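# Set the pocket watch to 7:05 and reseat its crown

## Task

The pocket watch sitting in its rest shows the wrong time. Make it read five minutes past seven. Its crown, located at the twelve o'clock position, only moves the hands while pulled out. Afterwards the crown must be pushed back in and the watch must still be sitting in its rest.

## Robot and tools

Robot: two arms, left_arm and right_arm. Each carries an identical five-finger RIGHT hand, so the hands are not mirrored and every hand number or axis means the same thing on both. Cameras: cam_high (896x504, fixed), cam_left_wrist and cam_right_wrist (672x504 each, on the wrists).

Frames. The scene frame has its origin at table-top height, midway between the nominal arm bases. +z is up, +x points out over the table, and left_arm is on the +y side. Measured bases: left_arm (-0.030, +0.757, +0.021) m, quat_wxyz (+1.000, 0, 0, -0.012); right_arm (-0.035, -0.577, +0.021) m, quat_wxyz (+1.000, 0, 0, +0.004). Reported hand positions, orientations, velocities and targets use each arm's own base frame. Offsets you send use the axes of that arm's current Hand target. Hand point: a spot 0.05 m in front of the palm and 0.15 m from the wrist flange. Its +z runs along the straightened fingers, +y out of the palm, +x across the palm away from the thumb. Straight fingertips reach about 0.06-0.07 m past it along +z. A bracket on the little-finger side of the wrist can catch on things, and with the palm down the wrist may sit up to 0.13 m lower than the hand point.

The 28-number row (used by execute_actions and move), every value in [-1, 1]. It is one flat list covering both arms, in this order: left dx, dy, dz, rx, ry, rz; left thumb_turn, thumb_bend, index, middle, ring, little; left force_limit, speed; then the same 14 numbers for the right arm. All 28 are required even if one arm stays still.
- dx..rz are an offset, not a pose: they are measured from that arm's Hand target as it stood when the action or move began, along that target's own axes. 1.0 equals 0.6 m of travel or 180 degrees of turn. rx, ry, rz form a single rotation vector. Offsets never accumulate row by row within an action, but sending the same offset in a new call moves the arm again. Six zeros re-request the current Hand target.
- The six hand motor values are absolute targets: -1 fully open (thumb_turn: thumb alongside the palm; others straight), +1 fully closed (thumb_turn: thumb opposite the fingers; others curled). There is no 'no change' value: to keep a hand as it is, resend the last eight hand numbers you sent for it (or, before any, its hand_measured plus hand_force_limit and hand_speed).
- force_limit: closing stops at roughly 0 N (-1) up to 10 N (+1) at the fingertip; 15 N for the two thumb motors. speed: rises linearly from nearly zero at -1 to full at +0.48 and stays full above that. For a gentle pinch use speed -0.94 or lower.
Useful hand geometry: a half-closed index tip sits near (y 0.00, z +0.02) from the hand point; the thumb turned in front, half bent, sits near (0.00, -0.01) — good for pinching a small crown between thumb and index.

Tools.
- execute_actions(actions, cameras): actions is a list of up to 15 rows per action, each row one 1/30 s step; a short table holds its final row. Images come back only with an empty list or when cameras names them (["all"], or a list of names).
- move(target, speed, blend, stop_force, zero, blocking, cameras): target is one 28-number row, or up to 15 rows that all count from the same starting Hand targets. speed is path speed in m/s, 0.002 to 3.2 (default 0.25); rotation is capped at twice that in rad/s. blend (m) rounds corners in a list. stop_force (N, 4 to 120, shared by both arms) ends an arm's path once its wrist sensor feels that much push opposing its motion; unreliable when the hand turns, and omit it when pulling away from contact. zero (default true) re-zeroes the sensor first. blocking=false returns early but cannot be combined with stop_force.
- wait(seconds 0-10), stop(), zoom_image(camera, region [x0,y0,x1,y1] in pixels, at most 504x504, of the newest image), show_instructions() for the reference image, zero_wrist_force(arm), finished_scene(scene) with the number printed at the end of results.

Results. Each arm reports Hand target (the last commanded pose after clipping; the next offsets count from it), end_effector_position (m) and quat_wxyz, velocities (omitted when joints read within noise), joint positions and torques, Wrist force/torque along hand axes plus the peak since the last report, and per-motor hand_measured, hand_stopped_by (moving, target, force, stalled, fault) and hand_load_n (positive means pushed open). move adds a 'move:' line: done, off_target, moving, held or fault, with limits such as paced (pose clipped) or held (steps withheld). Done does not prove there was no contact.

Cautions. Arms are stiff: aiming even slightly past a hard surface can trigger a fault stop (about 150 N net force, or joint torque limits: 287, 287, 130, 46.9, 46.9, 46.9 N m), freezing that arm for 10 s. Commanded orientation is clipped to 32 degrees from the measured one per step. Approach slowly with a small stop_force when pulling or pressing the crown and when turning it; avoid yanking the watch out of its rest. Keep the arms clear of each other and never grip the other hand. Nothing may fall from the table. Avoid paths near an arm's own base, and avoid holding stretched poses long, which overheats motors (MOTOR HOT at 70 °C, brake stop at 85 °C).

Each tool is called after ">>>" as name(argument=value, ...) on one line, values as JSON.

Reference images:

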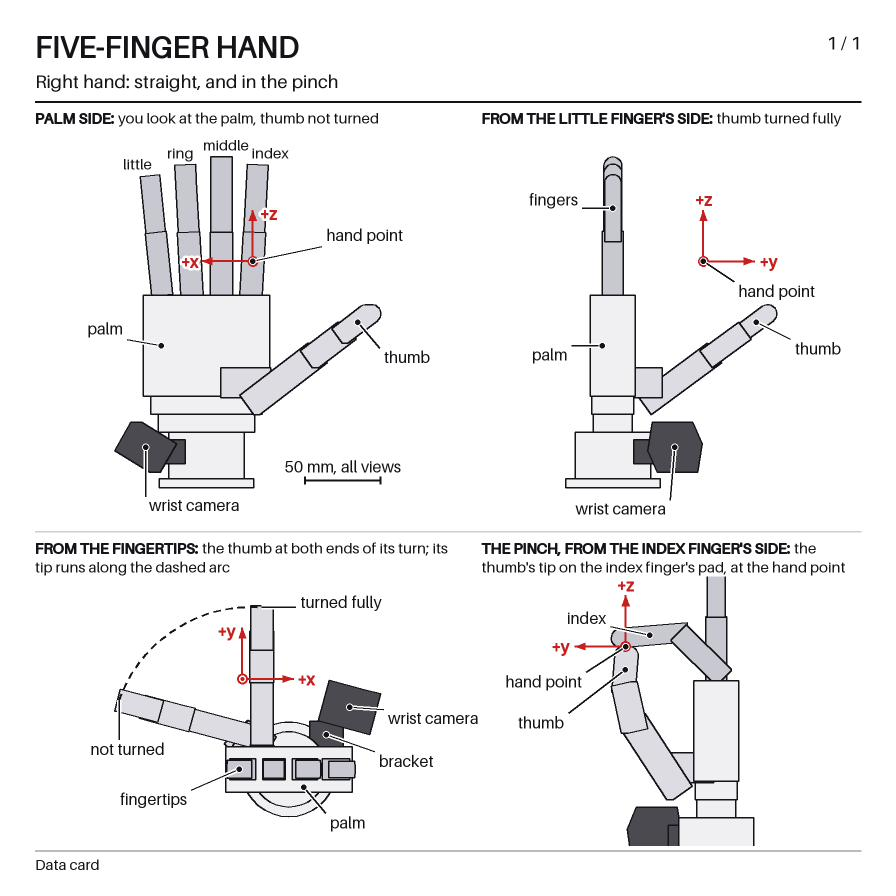

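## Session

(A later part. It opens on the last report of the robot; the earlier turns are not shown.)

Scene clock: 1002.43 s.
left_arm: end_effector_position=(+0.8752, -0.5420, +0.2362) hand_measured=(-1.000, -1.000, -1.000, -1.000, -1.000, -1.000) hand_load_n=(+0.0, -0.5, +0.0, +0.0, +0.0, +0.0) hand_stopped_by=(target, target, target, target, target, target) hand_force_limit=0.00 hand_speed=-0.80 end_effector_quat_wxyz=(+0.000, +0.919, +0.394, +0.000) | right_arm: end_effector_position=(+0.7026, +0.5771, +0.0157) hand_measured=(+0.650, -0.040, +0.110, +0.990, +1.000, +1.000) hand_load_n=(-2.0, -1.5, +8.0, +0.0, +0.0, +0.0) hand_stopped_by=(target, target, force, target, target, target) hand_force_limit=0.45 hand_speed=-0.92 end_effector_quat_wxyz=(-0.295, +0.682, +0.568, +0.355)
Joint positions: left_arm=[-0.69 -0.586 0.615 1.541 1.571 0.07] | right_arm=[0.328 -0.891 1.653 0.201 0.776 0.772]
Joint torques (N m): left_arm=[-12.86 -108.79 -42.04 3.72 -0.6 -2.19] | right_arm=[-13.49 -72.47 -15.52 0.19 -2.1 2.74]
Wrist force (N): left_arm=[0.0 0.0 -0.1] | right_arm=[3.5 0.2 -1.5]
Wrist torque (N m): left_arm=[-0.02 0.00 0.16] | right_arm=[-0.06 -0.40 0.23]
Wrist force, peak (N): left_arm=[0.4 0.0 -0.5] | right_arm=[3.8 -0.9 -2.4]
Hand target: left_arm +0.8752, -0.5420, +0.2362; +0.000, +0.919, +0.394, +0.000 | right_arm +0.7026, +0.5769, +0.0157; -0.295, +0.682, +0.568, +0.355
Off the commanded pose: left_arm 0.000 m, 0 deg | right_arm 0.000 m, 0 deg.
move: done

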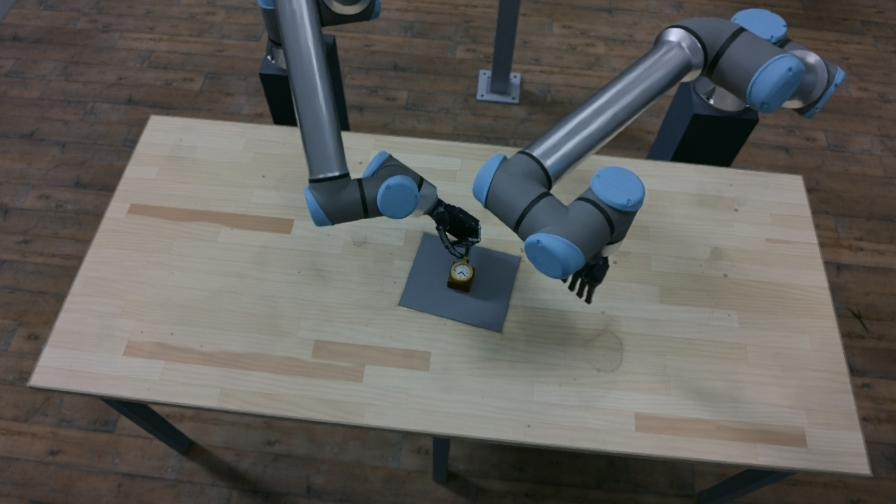

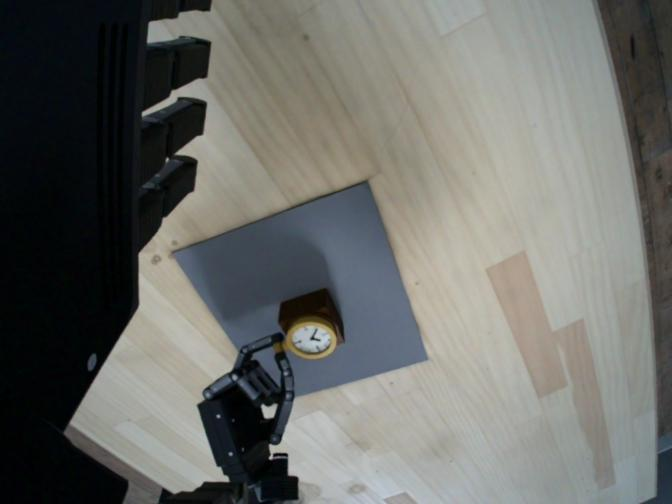

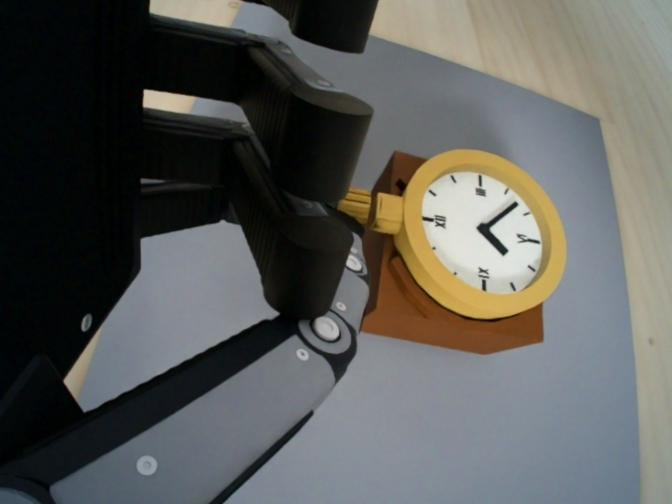

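>>> move(target=[0,0,0,0,0,0,-1,-1,-1,-1,-1,-1,0,-0.8, 0.002,0,-0.0016,0,-0.1111,0,0.65,-0.04,0.5,0.99,1,1,0.45,-0.92], speed=0.1, cameras=["all"])

>>> zoom_image(camera="cam_right_wrist", region=[320, 90, 620, 390])

>>> zoom_image(camera="cam_left_wrist", region=[220, 280, 350, 380])

Scene clock: 1014.80 s.
left_arm: end_effector_position=(+0.8752, -0.5420, +0.2362) hand_measured=(-1.000, -1.000, -1.000, -1.000, -1.000, -1.000) hand_load_n=(+0.0, +0.0, +0.0, +0.0, -0.5, +0.0) hand_stopped_by=(target, target, target, target, target, target) hand_force_limit=0.00 hand_speed=-0.80 end_effector_quat_wxyz=(+0.000, +0.919, +0.394, +0.000) | right_arm: end_effector_position=(+0.7025, +0.5770, +0.0171) hand_measured=(+0.650, -0.040, +0.110, +0.990, +1.000, +1.000) hand_load_n=(+0.0, +0.0, +0.0, +0.0, +0.0, +0.0) hand_stopped_by=(target, target, force, target, target, target) hand_force_limit=0.45 hand_speed=-0.92 end_effector_quat_wxyz=(-0.192, +0.733, +0.610, +0.231)
Joint positions: left_arm=[-0.69 -0.586 0.615 1.541 1.571 0.07] | right_arm=[0.414 -0.845 1.485 0.557 1.078 0.691]
Joint torques (N m): left_arm=[-12.76 -107.89 -42.15 3.69 -0.68 -2.14] | right_arm=[-13.28 -103.86 -18.27 -0.16 -3.27 0.86]
Wrist force (N): left_arm=[0.2 -0.3 -0.3] | right_arm=[0.8 0.0 0.0]
Wrist torque (N m): left_arm=[-0.06 -0.02 0.16] | right_arm=[-0.01 -0.23 0.36]
Wrist force, peak (N): left_arm=[0.2 -0.5 -0.4] | right_arm=[3.6 -1.0 -2.6]
Hand target: left_arm +0.8752, -0.5420, +0.2362; +0.000, +0.919, +0.394, +0.000 | right_arm +0.7026, +0.5768, +0.0172; -0.192, +0.733, +0.610, +0.231
Off the commanded pose: left_arm 0.000 m, 0 deg | right_arm 0.000 m, 0 deg.
move: done

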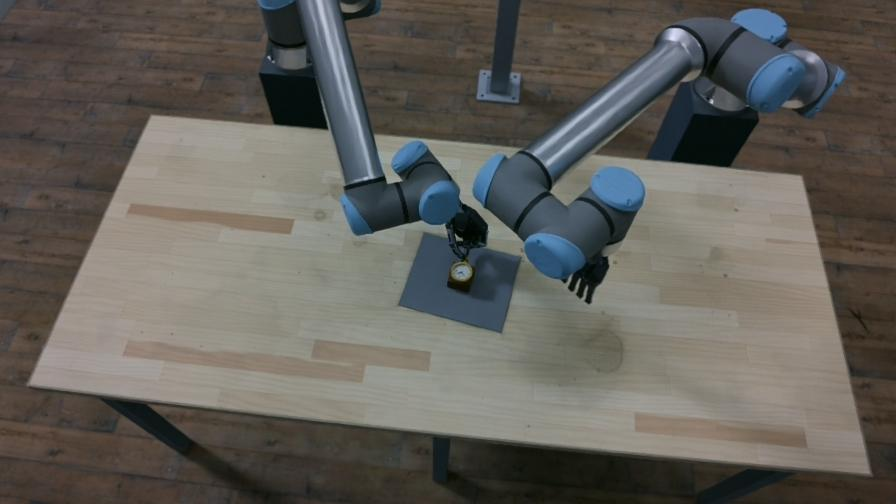

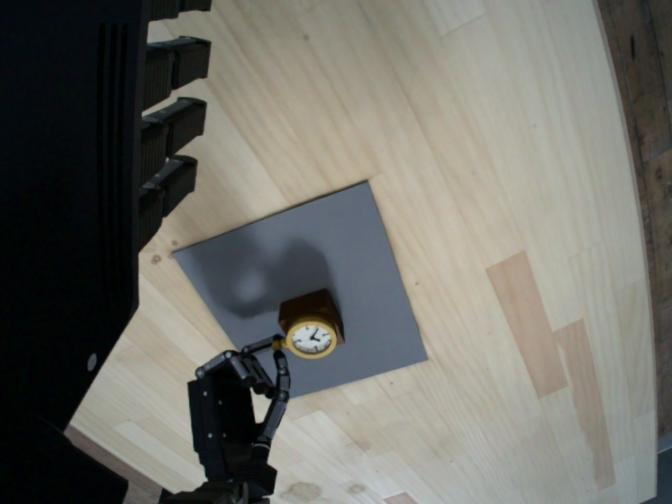

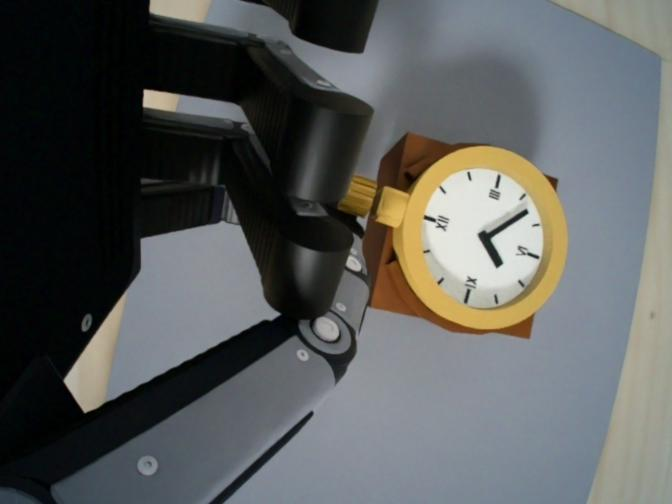

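Scaled by 1.680 from the camera's 672x504 image, which has a finer 960x720 frame.

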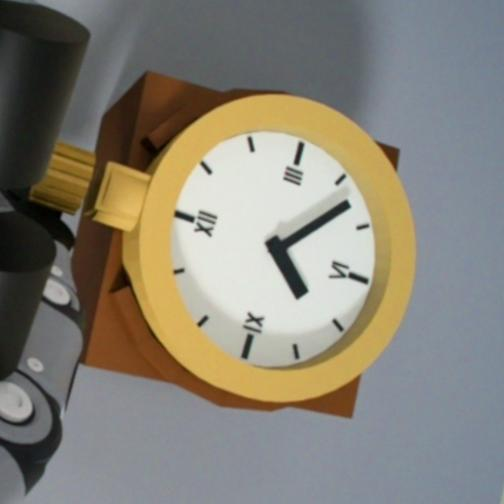

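Scaled by 3.877 from the camera's 672x504 image, which has a finer 960x720 frame.

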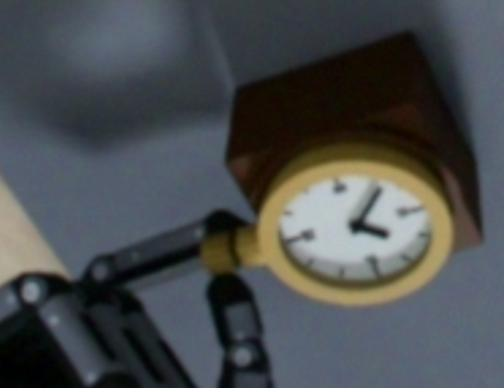

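>>> move(target=[[0,0,0,0,0,0,-1,-1,-1,-1,-1,-1,0,-0.8, 0,0,0,0,0,0,0.65,-0.04,-0.1,0.99,1,1,0.45,-0.92],[0,0,0,0,0,0,-1,-1,-1,-1,-1,-1,0,-0.8, 0,-0.03,0,0,0,0,0.65,-0.04,-0.1,0.99,1,1,0.45,-0.92],[0,0,0,0,0,0,-1,-1,-1,-1,-1,-1,0,-0.8, -0.0025,-0.03,-0.008,0,0.2222,0,0.65,-0.04,-0.1,0.99,1,1,0.45,-0.92]], speed=[0.02,0.05,0.25], cameras=["all"])

>>> zoom_image(camera="cam_right_wrist", region=[320, 90, 620, 390])

>>> zoom_image(camera="cam_left_wrist", region=[220, 280, 350, 380])

>>> zoom_image(camera="cam_high", region=[410, 220, 510, 310])

Scene clock: 1064.73 s.
left_arm: end_effector_position=(+0.8752, -0.5420, +0.2362) hand_measured=(-1.000, -1.000, -1.000, -1.000, -1.000, -1.000) hand_load_n=(+0.0, +0.0, +0.0, +0.0, +0.0, +0.0) hand_stopped_by=(target, target, target, target, target, target) hand_force_limit=0.00 hand_speed=-0.80 end_effector_quat_wxyz=(+0.000, +0.919, +0.394, +0.000) | right_arm: end_effector_position=(+0.6842, +0.5761, +0.0204) hand_measured=(+0.650, -0.040, -0.100, +0.990, +1.000, +1.000) hand_load_n=(+0.0, +0.0, +0.0, +0.5, +0.0, +0.0) hand_stopped_by=(target, target, target, target, target, target) hand_force_limit=0.45 hand_speed=-0.92 end_effector_quat_wxyz=(-0.389, +0.610, +0.508, +0.468)
Joint positions: left_arm=[-0.69 -0.586 0.615 1.541 1.571 0.07] | right_arm=[0.27 -0.936 1.85 -0.361 0.52 1.079]
Joint torques (N m): left_arm=[-13.48 -109.82 -41.92 3.87 -0.67 -2.15] | right_arm=[16.85 -63.93 -34.18 -1.75 -2.91 1.35]
Wrist force (N): left_arm=[0.2 0.0 -0.4] | right_arm=[2.7 0.4 0.4]
Wrist torque (N m): left_arm=[0.00 -0.02 0.18] | right_arm=[-0.04 -0.67 0.58]
Wrist force, peak (N): left_arm=[0.3 -0.5 -0.3] | right_arm=[3.1 -0.2 0.9]
Hand target: left_arm +0.8752, -0.5420, +0.2362; +0.000, +0.919, +0.394, +0.000 | right_arm +0.6842, +0.5762, +0.0203; -0.389, +0.610, +0.508, +0.468
Off the commanded pose: left_arm 0.000 m, 0 deg | right_arm 0.000 m, 0 deg.
move: done

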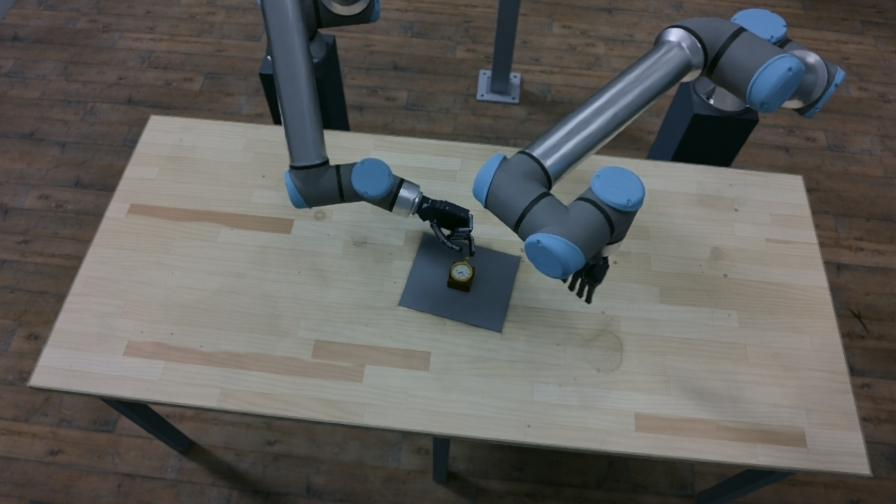

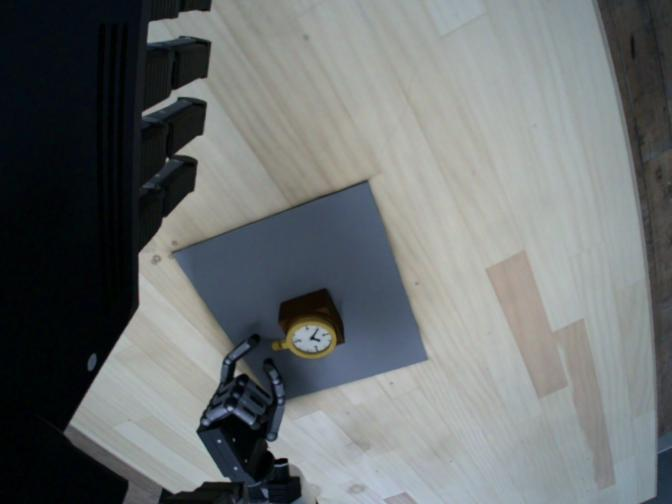

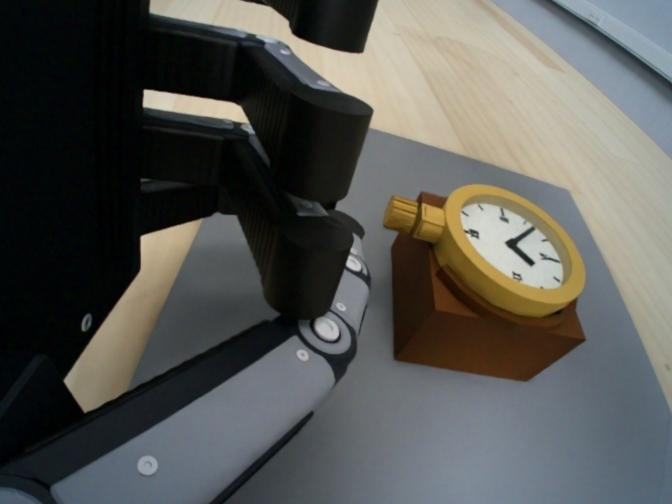

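Scaled by 1.680 from the camera's 672x504 image, which has a finer 960x720 frame.

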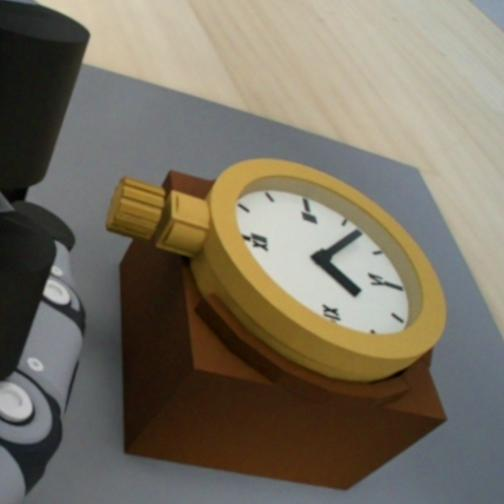

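Scaled by 3.877 from the camera's 672x504 image, which has a finer 960x720 frame.

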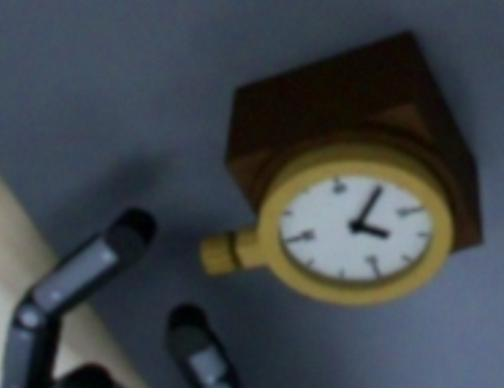

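Scaled by 5.040 from the camera's 896x504 image, which has a finer 1280x720 frame.

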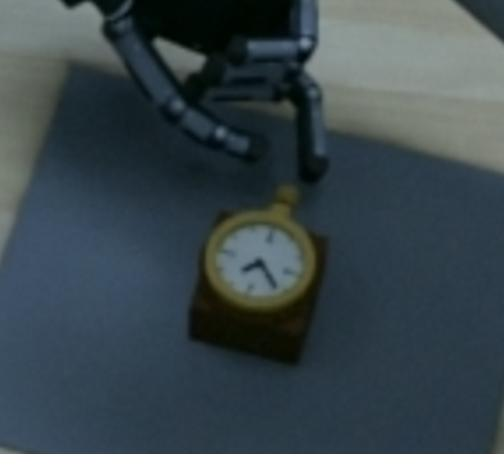

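>>> move(target=[[0,0,0,0,0,0,-1,-1,-1,-1,-1,-1,0,-0.8, 0.002,0.008,0.0042,0,0,0,0.65,-0.04,0.0,0.99,1,1,0.45,-0.92],[0,0,0,0,0,0,-1,-1,-1,-1,-1,-1,0,-0.8, 0.002,0.029,0.0042,0,0,0,0.65,-0.04,0.0,0.99,1,1,0.45,-0.92],[0,0,0,0,0,0,-1,-1,-1,-1,-1,-1,0,-0.8, -0.0006,0.0265,-0.0055,0,0,0,0.65,-0.04,0.0,0.99,1,1,0.45,-0.92]], speed=[0.06,0.04,0.02], cameras=["all"])

>>> zoom_image(camera="cam_right_wrist", region=[320, 90, 620, 390])

>>> zoom_image(camera="cam_left_wrist", region=[220, 280, 350, 380])

>>> zoom_image(camera="cam_high", region=[410, 220, 510, 310])

Scene clock: 1084.27 s.
left_arm: end_effector_position=(+0.8752, -0.5420, +0.2362) hand_measured=(-1.000, -1.000, -1.000, -1.000, -1.000, -1.000) hand_load_n=(+0.0, +0.0, +0.0, +0.0, +0.0, +0.0) hand_stopped_by=(target, target, target, target, target, target) hand_force_limit=0.00 hand_speed=-0.80 end_effector_quat_wxyz=(+0.000, +0.919, +0.394, +0.000) | right_arm: end_effector_position=(+0.6992, +0.5699, +0.0208) hand_measured=(+0.650, -0.040, +0.000, +0.990, +1.000, +1.000) hand_load_n=(+0.0, +0.0, +1.0, +0.0, +0.0, +0.0) hand_stopped_by=(target, target, target, target, target, target) hand_force_limit=0.45 hand_speed=-0.92 end_effector_quat_wxyz=(-0.389, +0.610, +0.508, +0.468)
Joint positions: left_arm=[-0.69 -0.586 0.615 1.541 1.571 0.07] | right_arm=[0.255 -0.923 1.825 -0.335 0.507 1.063]
Joint torques (N m): left_arm=[-13.69 -109.18 -42.58 3.95 -0.54 -2.33] | right_arm=[13.39 -81.24 -31.74 4.88 -0.09 1.27]
Wrist force (N): left_arm=[-0.2 -0.3 0.0] | right_arm=[2.3 -0.3 1.3]
Wrist torque (N m): left_arm=[-0.08 0.02 0.15] | right_arm=[-0.08 -0.59 0.54]
Wrist force, peak (N): left_arm=[0.2 -0.7 -0.3] | right_arm=[4.0 -7.1 1.7]
Hand target: left_arm +0.8752, -0.5420, +0.2362; +0.000, +0.919, +0.394, +0.000 | right_arm +0.6992, +0.5701, +0.0208; -0.389, +0.610, +0.508, +0.468
Off the commanded pose: left_arm 0.000 m, 0 deg | right_arm 0.000 m, 0 deg.
move: done

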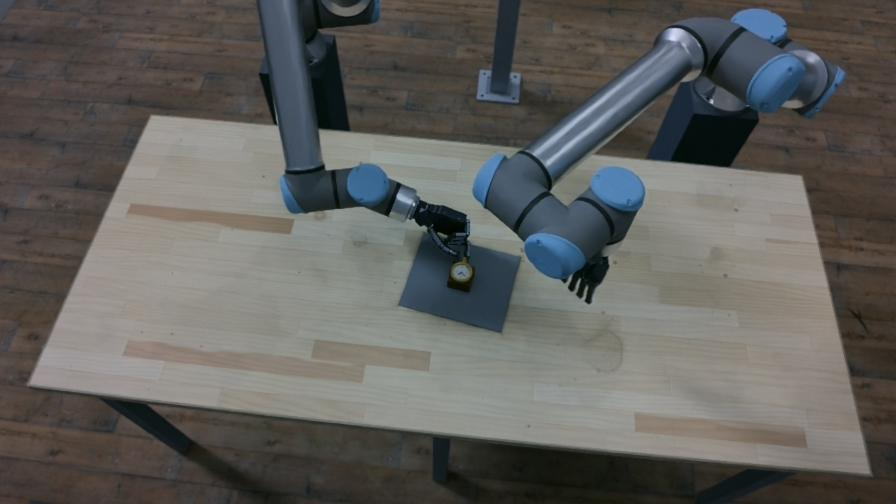

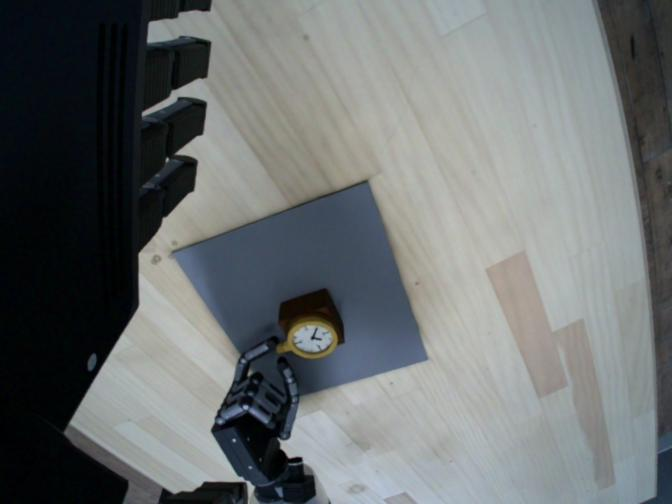

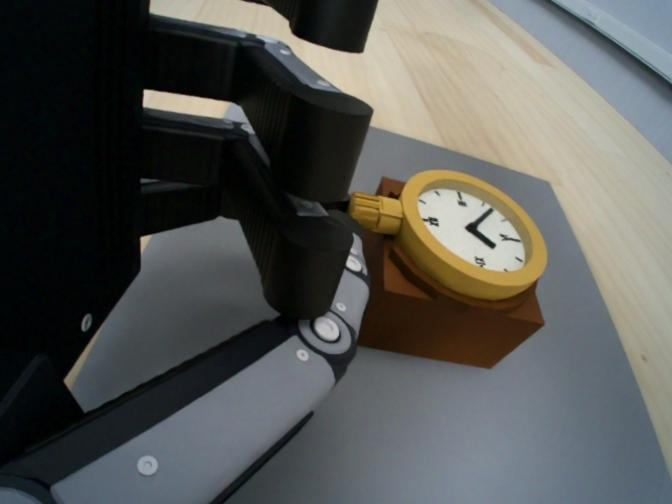

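Scaled by 1.680 from the camera's 672x504 image, which has a finer 960x720 frame.

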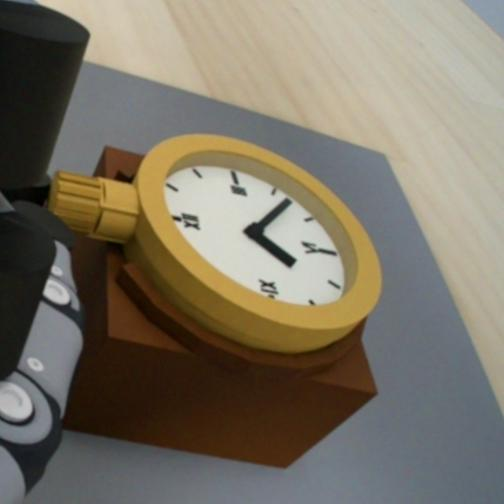

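Scaled by 3.877 from the camera's 672x504 image, which has a finer 960x720 frame.

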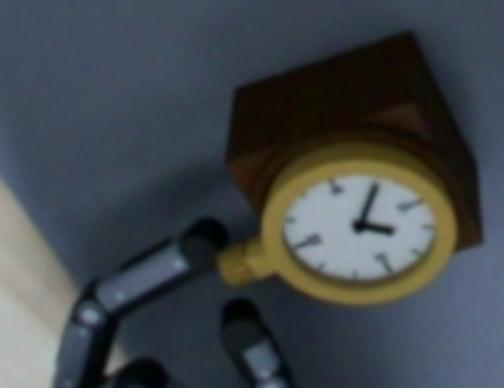

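Scaled by 5.040 from the camera's 896x504 image, which has a finer 1280x720 frame.

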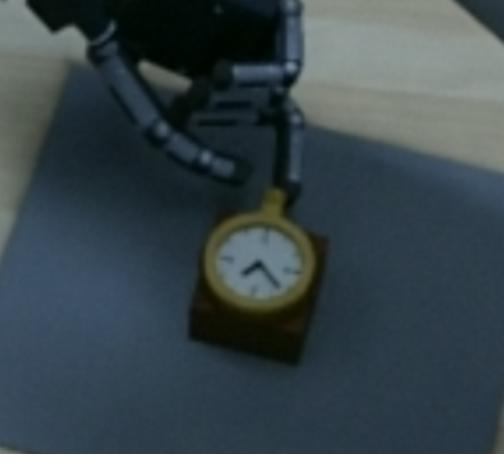

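>>> move(target=[[0,0,0,0,0,0,-1,-1,-1,-1,-1,-1,0,-0.8, 0.0008,0,0.005,0,0,0,0.65,-0.04,0.0,0.99,1,1,0.45,-0.92],[0,0,0,0,0,0,-1,-1,-1,-1,-1,-1,0,-0.8, 0.0008,0.005,0.005,0,0,0,0.65,-0.04,0.0,0.99,1,1,0.45,-0.92],[0,0,0,0,0,0,-1,-1,-1,-1,-1,-1,0,-0.8, 0.001,0.005,0.0095,0,0,0,0.65,-0.04,0.0,0.99,1,1,0.45,-0.92]], speed=[0.03,0.03,0.02], cameras=["all"])

>>> zoom_image(camera="cam_right_wrist", region=[320, 90, 620, 390])

>>> zoom_image(camera="cam_left_wrist", region=[220, 280, 350, 380])

>>> zoom_image(camera="cam_high", region=[410, 220, 510, 310])

Scene clock: 1094.37 s.
left_arm: end_effector_position=(+0.8752, -0.5420, +0.2362) hand_measured=(-1.000, -1.000, -1.000, -1.000, -1.000, -1.000) hand_load_n=(+0.0, +0.0, +0.0, +0.0, +0.0, +0.0) hand_stopped_by=(target, target, target, target, target, target) hand_force_limit=0.00 hand_speed=-0.80 end_effector_quat_wxyz=(+0.000, +0.919, +0.394, +0.000) | right_arm: end_effector_position=(+0.7032, +0.5752, +0.0199) hand_measured=(+0.650, -0.040, +0.000, +0.990, +1.000, +1.000) hand_load_n=(+0.0, +0.0, +0.0, +0.0, +0.0, +0.0) hand_stopped_by=(target, target, target, target, target, target) hand_force_limit=0.45 hand_speed=-0.92 end_effector_quat_wxyz=(-0.389, +0.610, +0.508, +0.468)
Joint positions: left_arm=[-0.69 -0.586 0.615 1.541 1.571 0.07] | right_arm=[0.261 -0.917 1.813 -0.335 0.512 1.069]
Joint torques (N m): left_arm=[-13.83 -107.83 -41.87 4.12 -0.65 -2.17] | right_arm=[-9.13 -71.95 -21.77 -0.55 -2.04 -1.06]
Wrist force (N): left_arm=[0.1 0.0 -0.1] | right_arm=[2.6 0.1 0.7]
Wrist torque (N m): left_arm=[-0.02 -0.01 0.16] | right_arm=[-0.11 -0.64 0.22]
Wrist force, peak (N): left_arm=[-0.3 -0.1 -0.6] | right_arm=[2.9 0.2 0.8]
Hand target: left_arm +0.8752, -0.5420, +0.2362; +0.000, +0.919, +0.394, +0.000 | right_arm +0.7032, +0.5751, +0.0199; -0.389, +0.610, +0.508, +0.468
Off the commanded pose: left_arm 0.000 m, 0 deg | right_arm 0.000 m, 0 deg.
move: done

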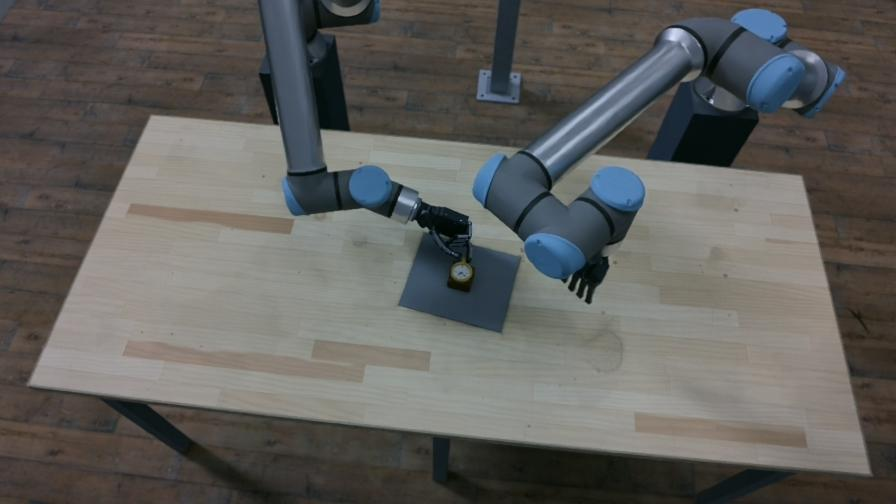

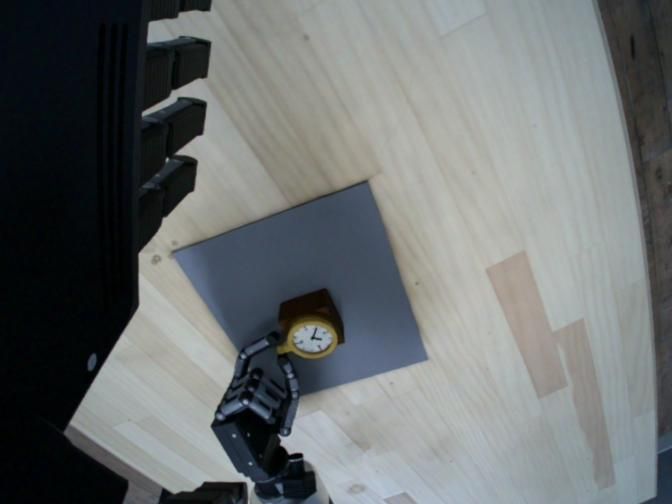

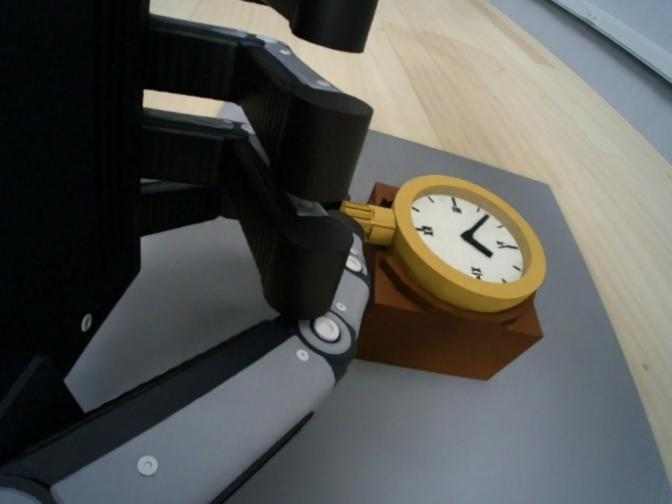

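Scaled by 1.680 from the camera's 672x504 image, which has a finer 960x720 frame.

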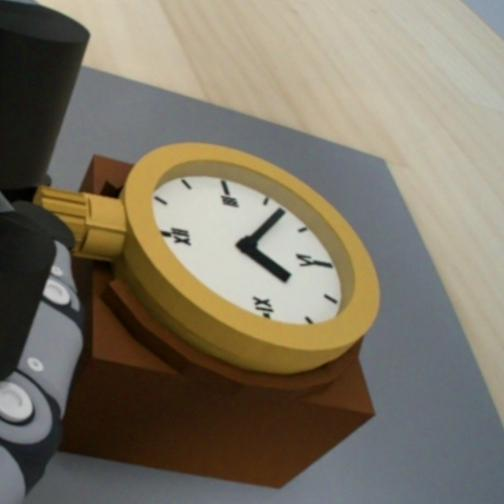

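Scaled by 3.877 from the camera's 672x504 image, which has a finer 960x720 frame.

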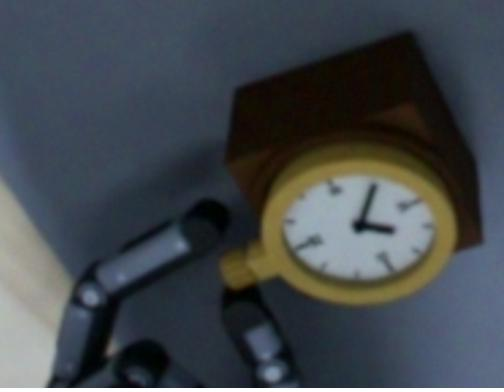

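Scaled by 5.040 from the camera's 896x504 image, which has a finer 1280x720 frame.

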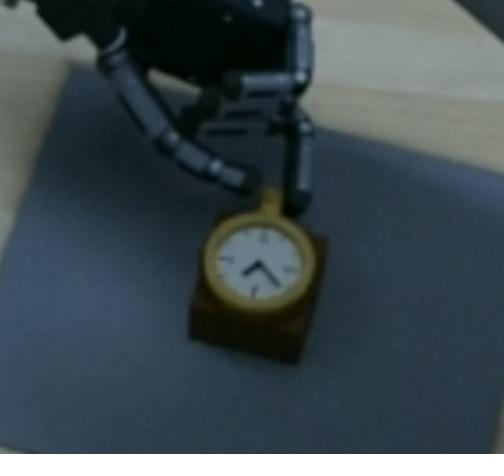

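>>> move(target=[0,0,0,0,0,0,-1,-1,-1,-1,-1,-1,0,-0.8, -0.0017,0,0,0,0,0,0.65,-0.04,0.0,0.99,1,1,0.45,-0.92], speed=0.02)

>>> move(target=[0,0,0,0,0,0,-1,-1,-1,-1,-1,-1,0,-0.8, 0,0,0,0,0,0,0.65,-0.04,0.5,0.99,1,1,0.5,-0.92], speed=0.02, cameras=["all"])

>>> zoom_image(camera="cam_right_wrist", region=[320, 90, 620, 390])

>>> zoom_image(camera="cam_left_wrist", region=[220, 280, 350, 380])

>>> zoom_image(camera="cam_high", region=[410, 220, 510, 310])

Scene clock: 1111.43 s.
left_arm: end_effector_position=(+0.8752, -0.5420, +0.2362) hand_measured=(-1.000, -1.000, -1.000, -1.000, -1.000, -1.000) hand_load_n=(+0.0, +0.0, +0.0, +0.0, +0.0, +0.0) hand_stopped_by=(target, target, target, target, target, target) hand_force_limit=0.00 hand_speed=-0.80 end_effector_quat_wxyz=(+0.000, +0.919, +0.394, +0.000) | right_arm: end_effector_position=(+0.7031, +0.5748, +0.0189) hand_measured=(+0.650, -0.040, +0.000, +0.990, +1.000, +1.000) hand_load_n=(+0.0, +0.0, +0.0, +0.0, +0.0, +0.0) hand_stopped_by=(target, target, target, target, target, target) hand_force_limit=0.45 hand_speed=-0.92 end_effector_quat_wxyz=(-0.389, +0.610, +0.508, +0.468)
Joint positions: left_arm=[-0.69 -0.586 0.615 1.541 1.571 0.07] | right_arm=[0.261 -0.916 1.813 -0.336 0.512 1.069]
Joint torques (N m): left_arm=[-13.24 -109.15 -41.46 4.17 -0.52 -2.31] | right_arm=[-12.19 -55.06 -14.19 -1.58 -3.26 -2.52]
Wrist force (N): left_arm=[0.1 0.0 0.0] | right_arm=[2.1 0.4 0.8]
Wrist torque (N m): left_arm=[-0.02 -0.02 0.16] | right_arm=[-0.07 -0.58 0.35]
Wrist force, peak (N): left_arm=[0.3 0.2 -0.8] | right_arm=[3.1 0.3 1.5]
Hand target: left_arm +0.8752, -0.5420, +0.2362; +0.000, +0.919, +0.394, +0.000 | right_arm +0.7031, +0.5748, +0.0189; -0.389, +0.610, +0.508, +0.468
Off the commanded pose: left_arm 0.000 m, 0 deg | right_arm 0.000 m, 0 deg.
move: done

Scene clock: 1112.20 s.
left_arm: end_effector_position=(+0.8752, -0.5420, +0.2362) hand_measured=(-1.000, -1.000, -1.000, -1.000, -1.000, -1.000) hand_load_n=(+0.0, +0.0, +0.0, +0.0, +0.0, +0.0) hand_stopped_by=(target, target, target, target, target, target) hand_force_limit=0.00 hand_speed=-0.80 end_effector_quat_wxyz=(+0.000, +0.919, +0.394, +0.000) | right_arm: end_effector_position=(+0.7031, +0.5748, +0.0189) hand_measured=(+0.650, -0.040, +0.110, +0.990, +1.000, +1.000) hand_load_n=(-0.5, -1.0, +8.0, +0.0, +0.0, +0.0) hand_stopped_by=(target, target, force, target, target, target) hand_force_limit=0.50 hand_speed=-0.92 end_effector_quat_wxyz=(-0.389, +0.610, +0.508, +0.468)
Joint positions: left_arm=[-0.69 -0.586 0.615 1.541 1.571 0.07] | right_arm=[0.261 -0.916 1.813 -0.336 0.512 1.069]
Joint torques (N m): left_arm=[-12.85 -109.16 -41.84 4.04 -0.5 -2.31] | right_arm=[-9.89 -56.12 -15.6 -0.32 -2.3 -1.69]
Wrist force (N): left_arm=[0.2 -0.2 0.1] | right_arm=[1.9 -2.2 0.3]
Wrist torque (N m): left_arm=[-0.06 -0.03 0.17] | right_arm=[-0.09 -0.63 0.36]
Wrist force, peak (N): left_arm=[0.1 0.2 -0.5] | right_arm=[2.0 -2.4 0.4]
Hand target: left_arm +0.8752, -0.5420, +0.2362; +0.000, +0.919, +0.394, +0.000 | right_arm +0.7031, +0.5748, +0.0189; -0.389, +0.610, +0.508, +0.468
Off the commanded pose: left_arm 0.000 m, 0 deg | right_arm 0.000 m, 0 deg.
move: done

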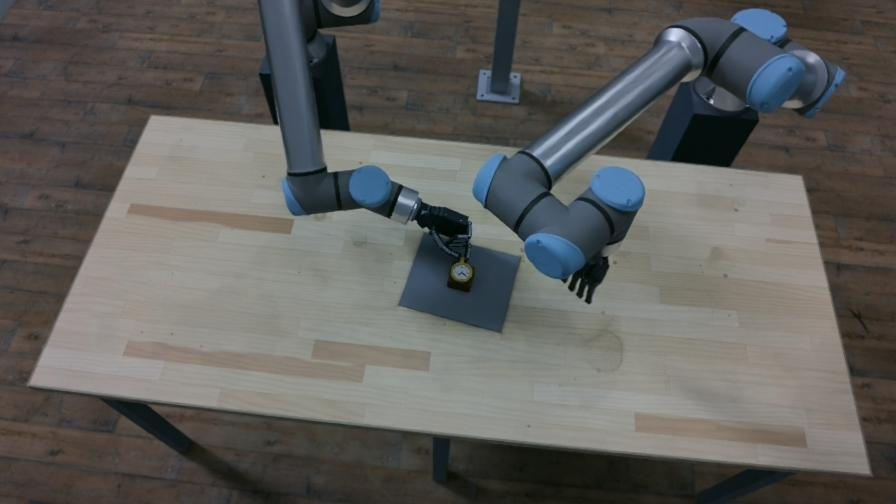

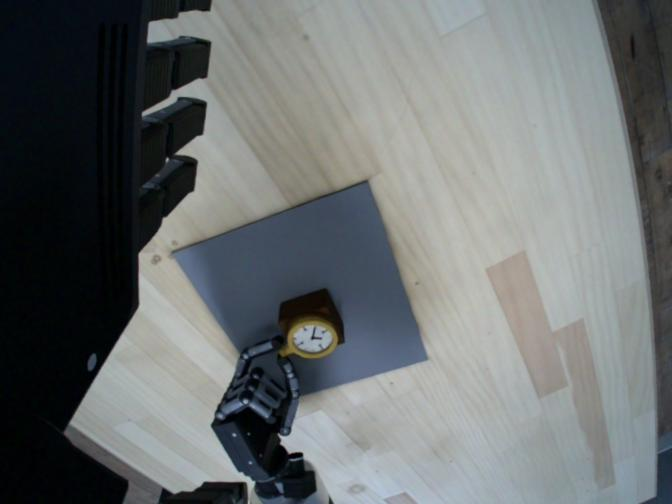

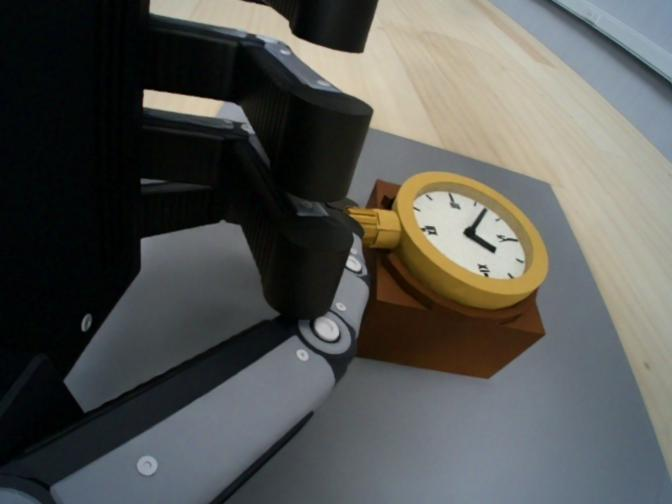

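Scaled by 1.680 from the camera's 672x504 image, which has a finer 960x720 frame.

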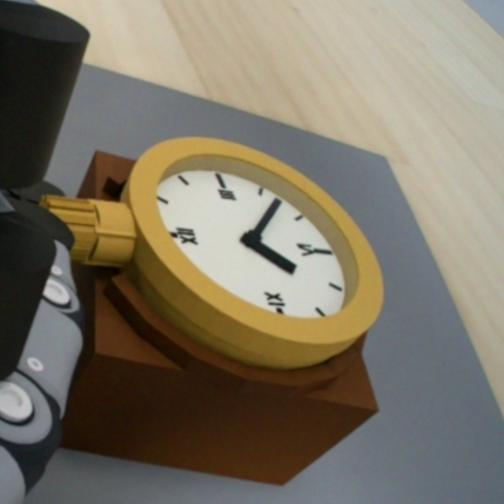

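Scaled by 3.877 from the camera's 672x504 image, which has a finer 960x720 frame.

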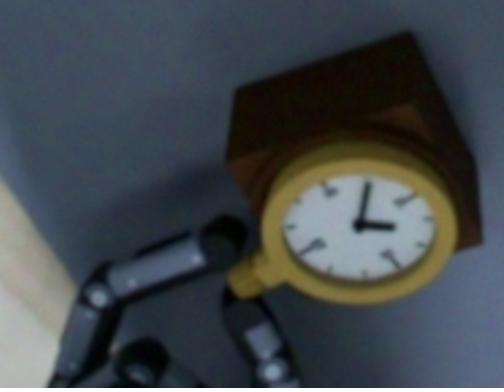

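Scaled by 5.040 from the camera's 896x504 image, which has a finer 1280x720 frame.

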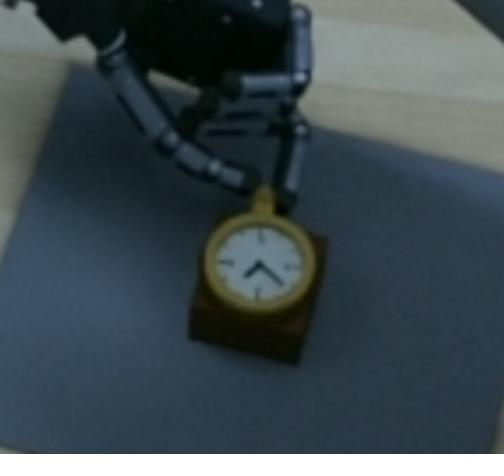

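>>> move(target=[[0,0,0,0,0,0,-1,-1,-1,-1,-1,-1,0,-0.8, 0.0019,0,0.007,0,0,0,0.65,-0.04,0.5,0.99,1,1,0.5,-0.92],[0,0,0,0,0,0,-1,-1,-1,-1,-1,-1,0,-0.8, 0.0019,-0.006,0.007,0,0,0,0.65,-0.04,0.5,0.99,1,1,0.5,-0.92]], speed=0.02, cameras=["all"])

>>> zoom_image(camera="cam_right_wrist", region=[320, 90, 620, 390])

>>> zoom_image(camera="cam_left_wrist", region=[220, 280, 350, 380])

>>> zoom_image(camera="cam_high", region=[410, 220, 510, 310])

Scene clock: 1120.13 s.
left_arm: end_effector_position=(+0.8752, -0.5420, +0.2362) hand_measured=(-1.000, -1.000, -1.000, -1.000, -1.000, -1.000) hand_load_n=(+0.0, +0.0, +0.0, +0.0, +0.0, +0.0) hand_stopped_by=(target, target, target, target, target, target) hand_force_limit=0.00 hand_speed=-0.80 end_effector_quat_wxyz=(+0.000, +0.919, +0.394, +0.000) | right_arm: end_effector_position=(+0.7003, +0.5798, +0.0189) hand_measured=(+0.650, -0.040, +0.110, +0.990, +1.000, +1.000) hand_load_n=(+0.0, +0.0, +0.0, +0.0, +0.0, +0.0) hand_stopped_by=(target, target, force, target, target, target) hand_force_limit=0.50 hand_speed=-0.92 end_effector_quat_wxyz=(-0.389, +0.610, +0.508, +0.468)
Joint positions: left_arm=[-0.69 -0.586 0.615 1.541 1.571 0.07] | right_arm=[0.269 -0.917 1.815 -0.344 0.519 1.078]
Joint torques (N m): left_arm=[-12.7 -109.61 -42.54 4.23 -0.6 -2.23] | right_arm=[-0.33 -79.02 -30.25 2.84 -1.33 0.55]
Wrist force (N): left_arm=[0.1 0.0 0.0] | right_arm=[2.8 0.3 1.1]
Wrist torque (N m): left_arm=[-0.02 -0.02 0.17] | right_arm=[-0.09 -0.69 0.23]
Wrist force, peak (N): left_arm=[0.5 -0.2 -0.6] | right_arm=[1.9 -8.9 -3.1]
Hand target: left_arm +0.8752, -0.5420, +0.2362; +0.000, +0.919, +0.394, +0.000 | right_arm +0.7004, +0.5798, +0.0189; -0.389, +0.610, +0.508, +0.468
Off the commanded pose: left_arm 0.000 m, 0 deg | right_arm 0.000 m, 0 deg.
move: done

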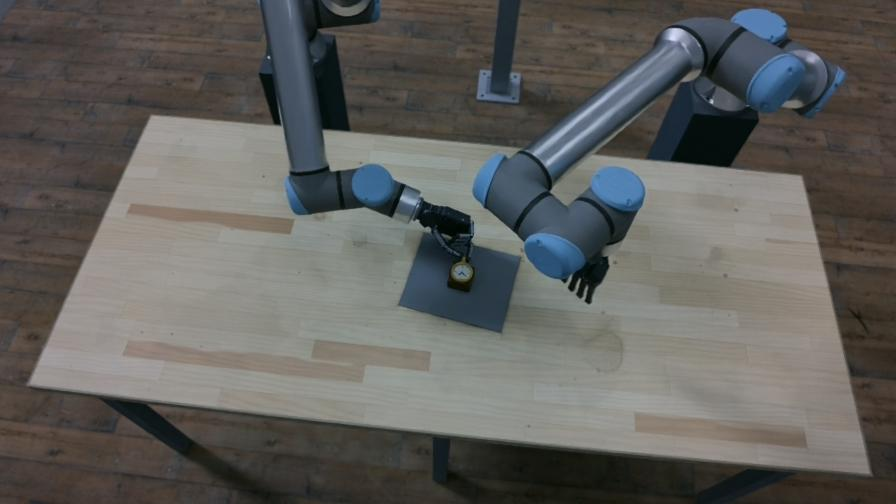

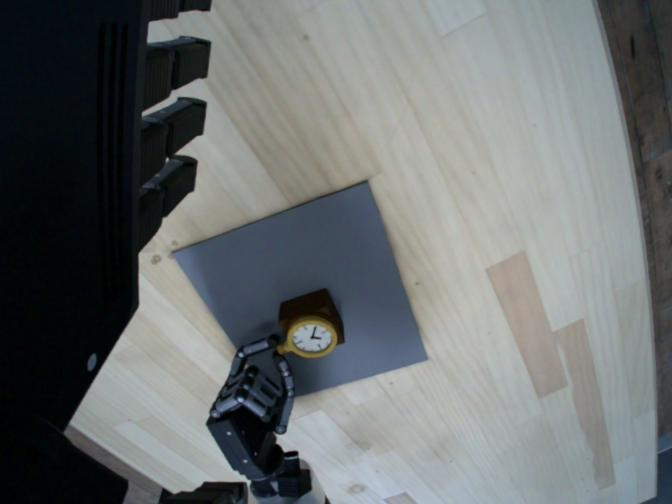

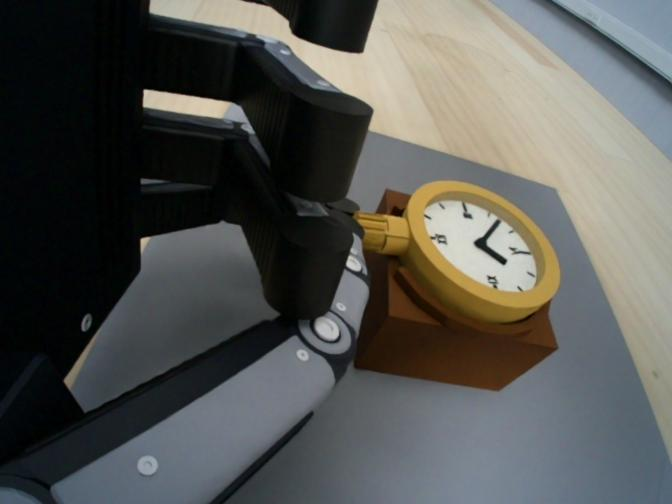

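Scaled by 1.680 from the camera's 672x504 image, which has a finer 960x720 frame.

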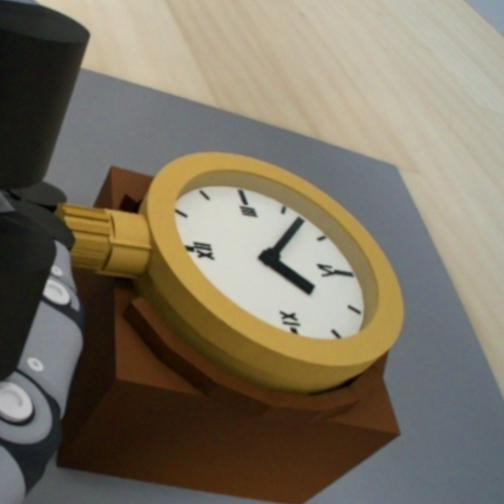

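Scaled by 3.877 from the camera's 672x504 image, which has a finer 960x720 frame.

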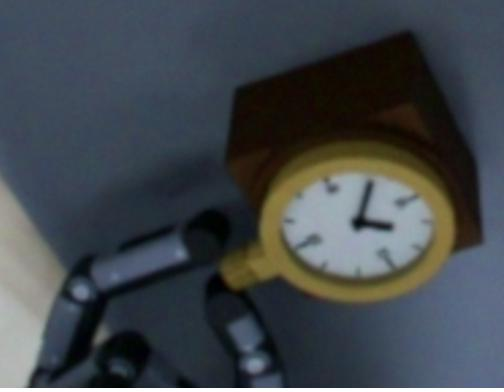

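Scaled by 5.040 from the camera's 896x504 image, which has a finer 1280x720 frame.

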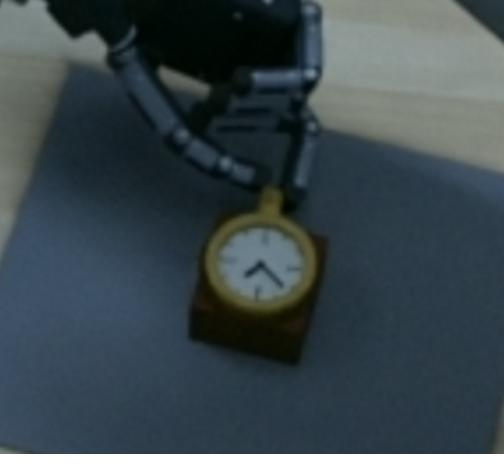

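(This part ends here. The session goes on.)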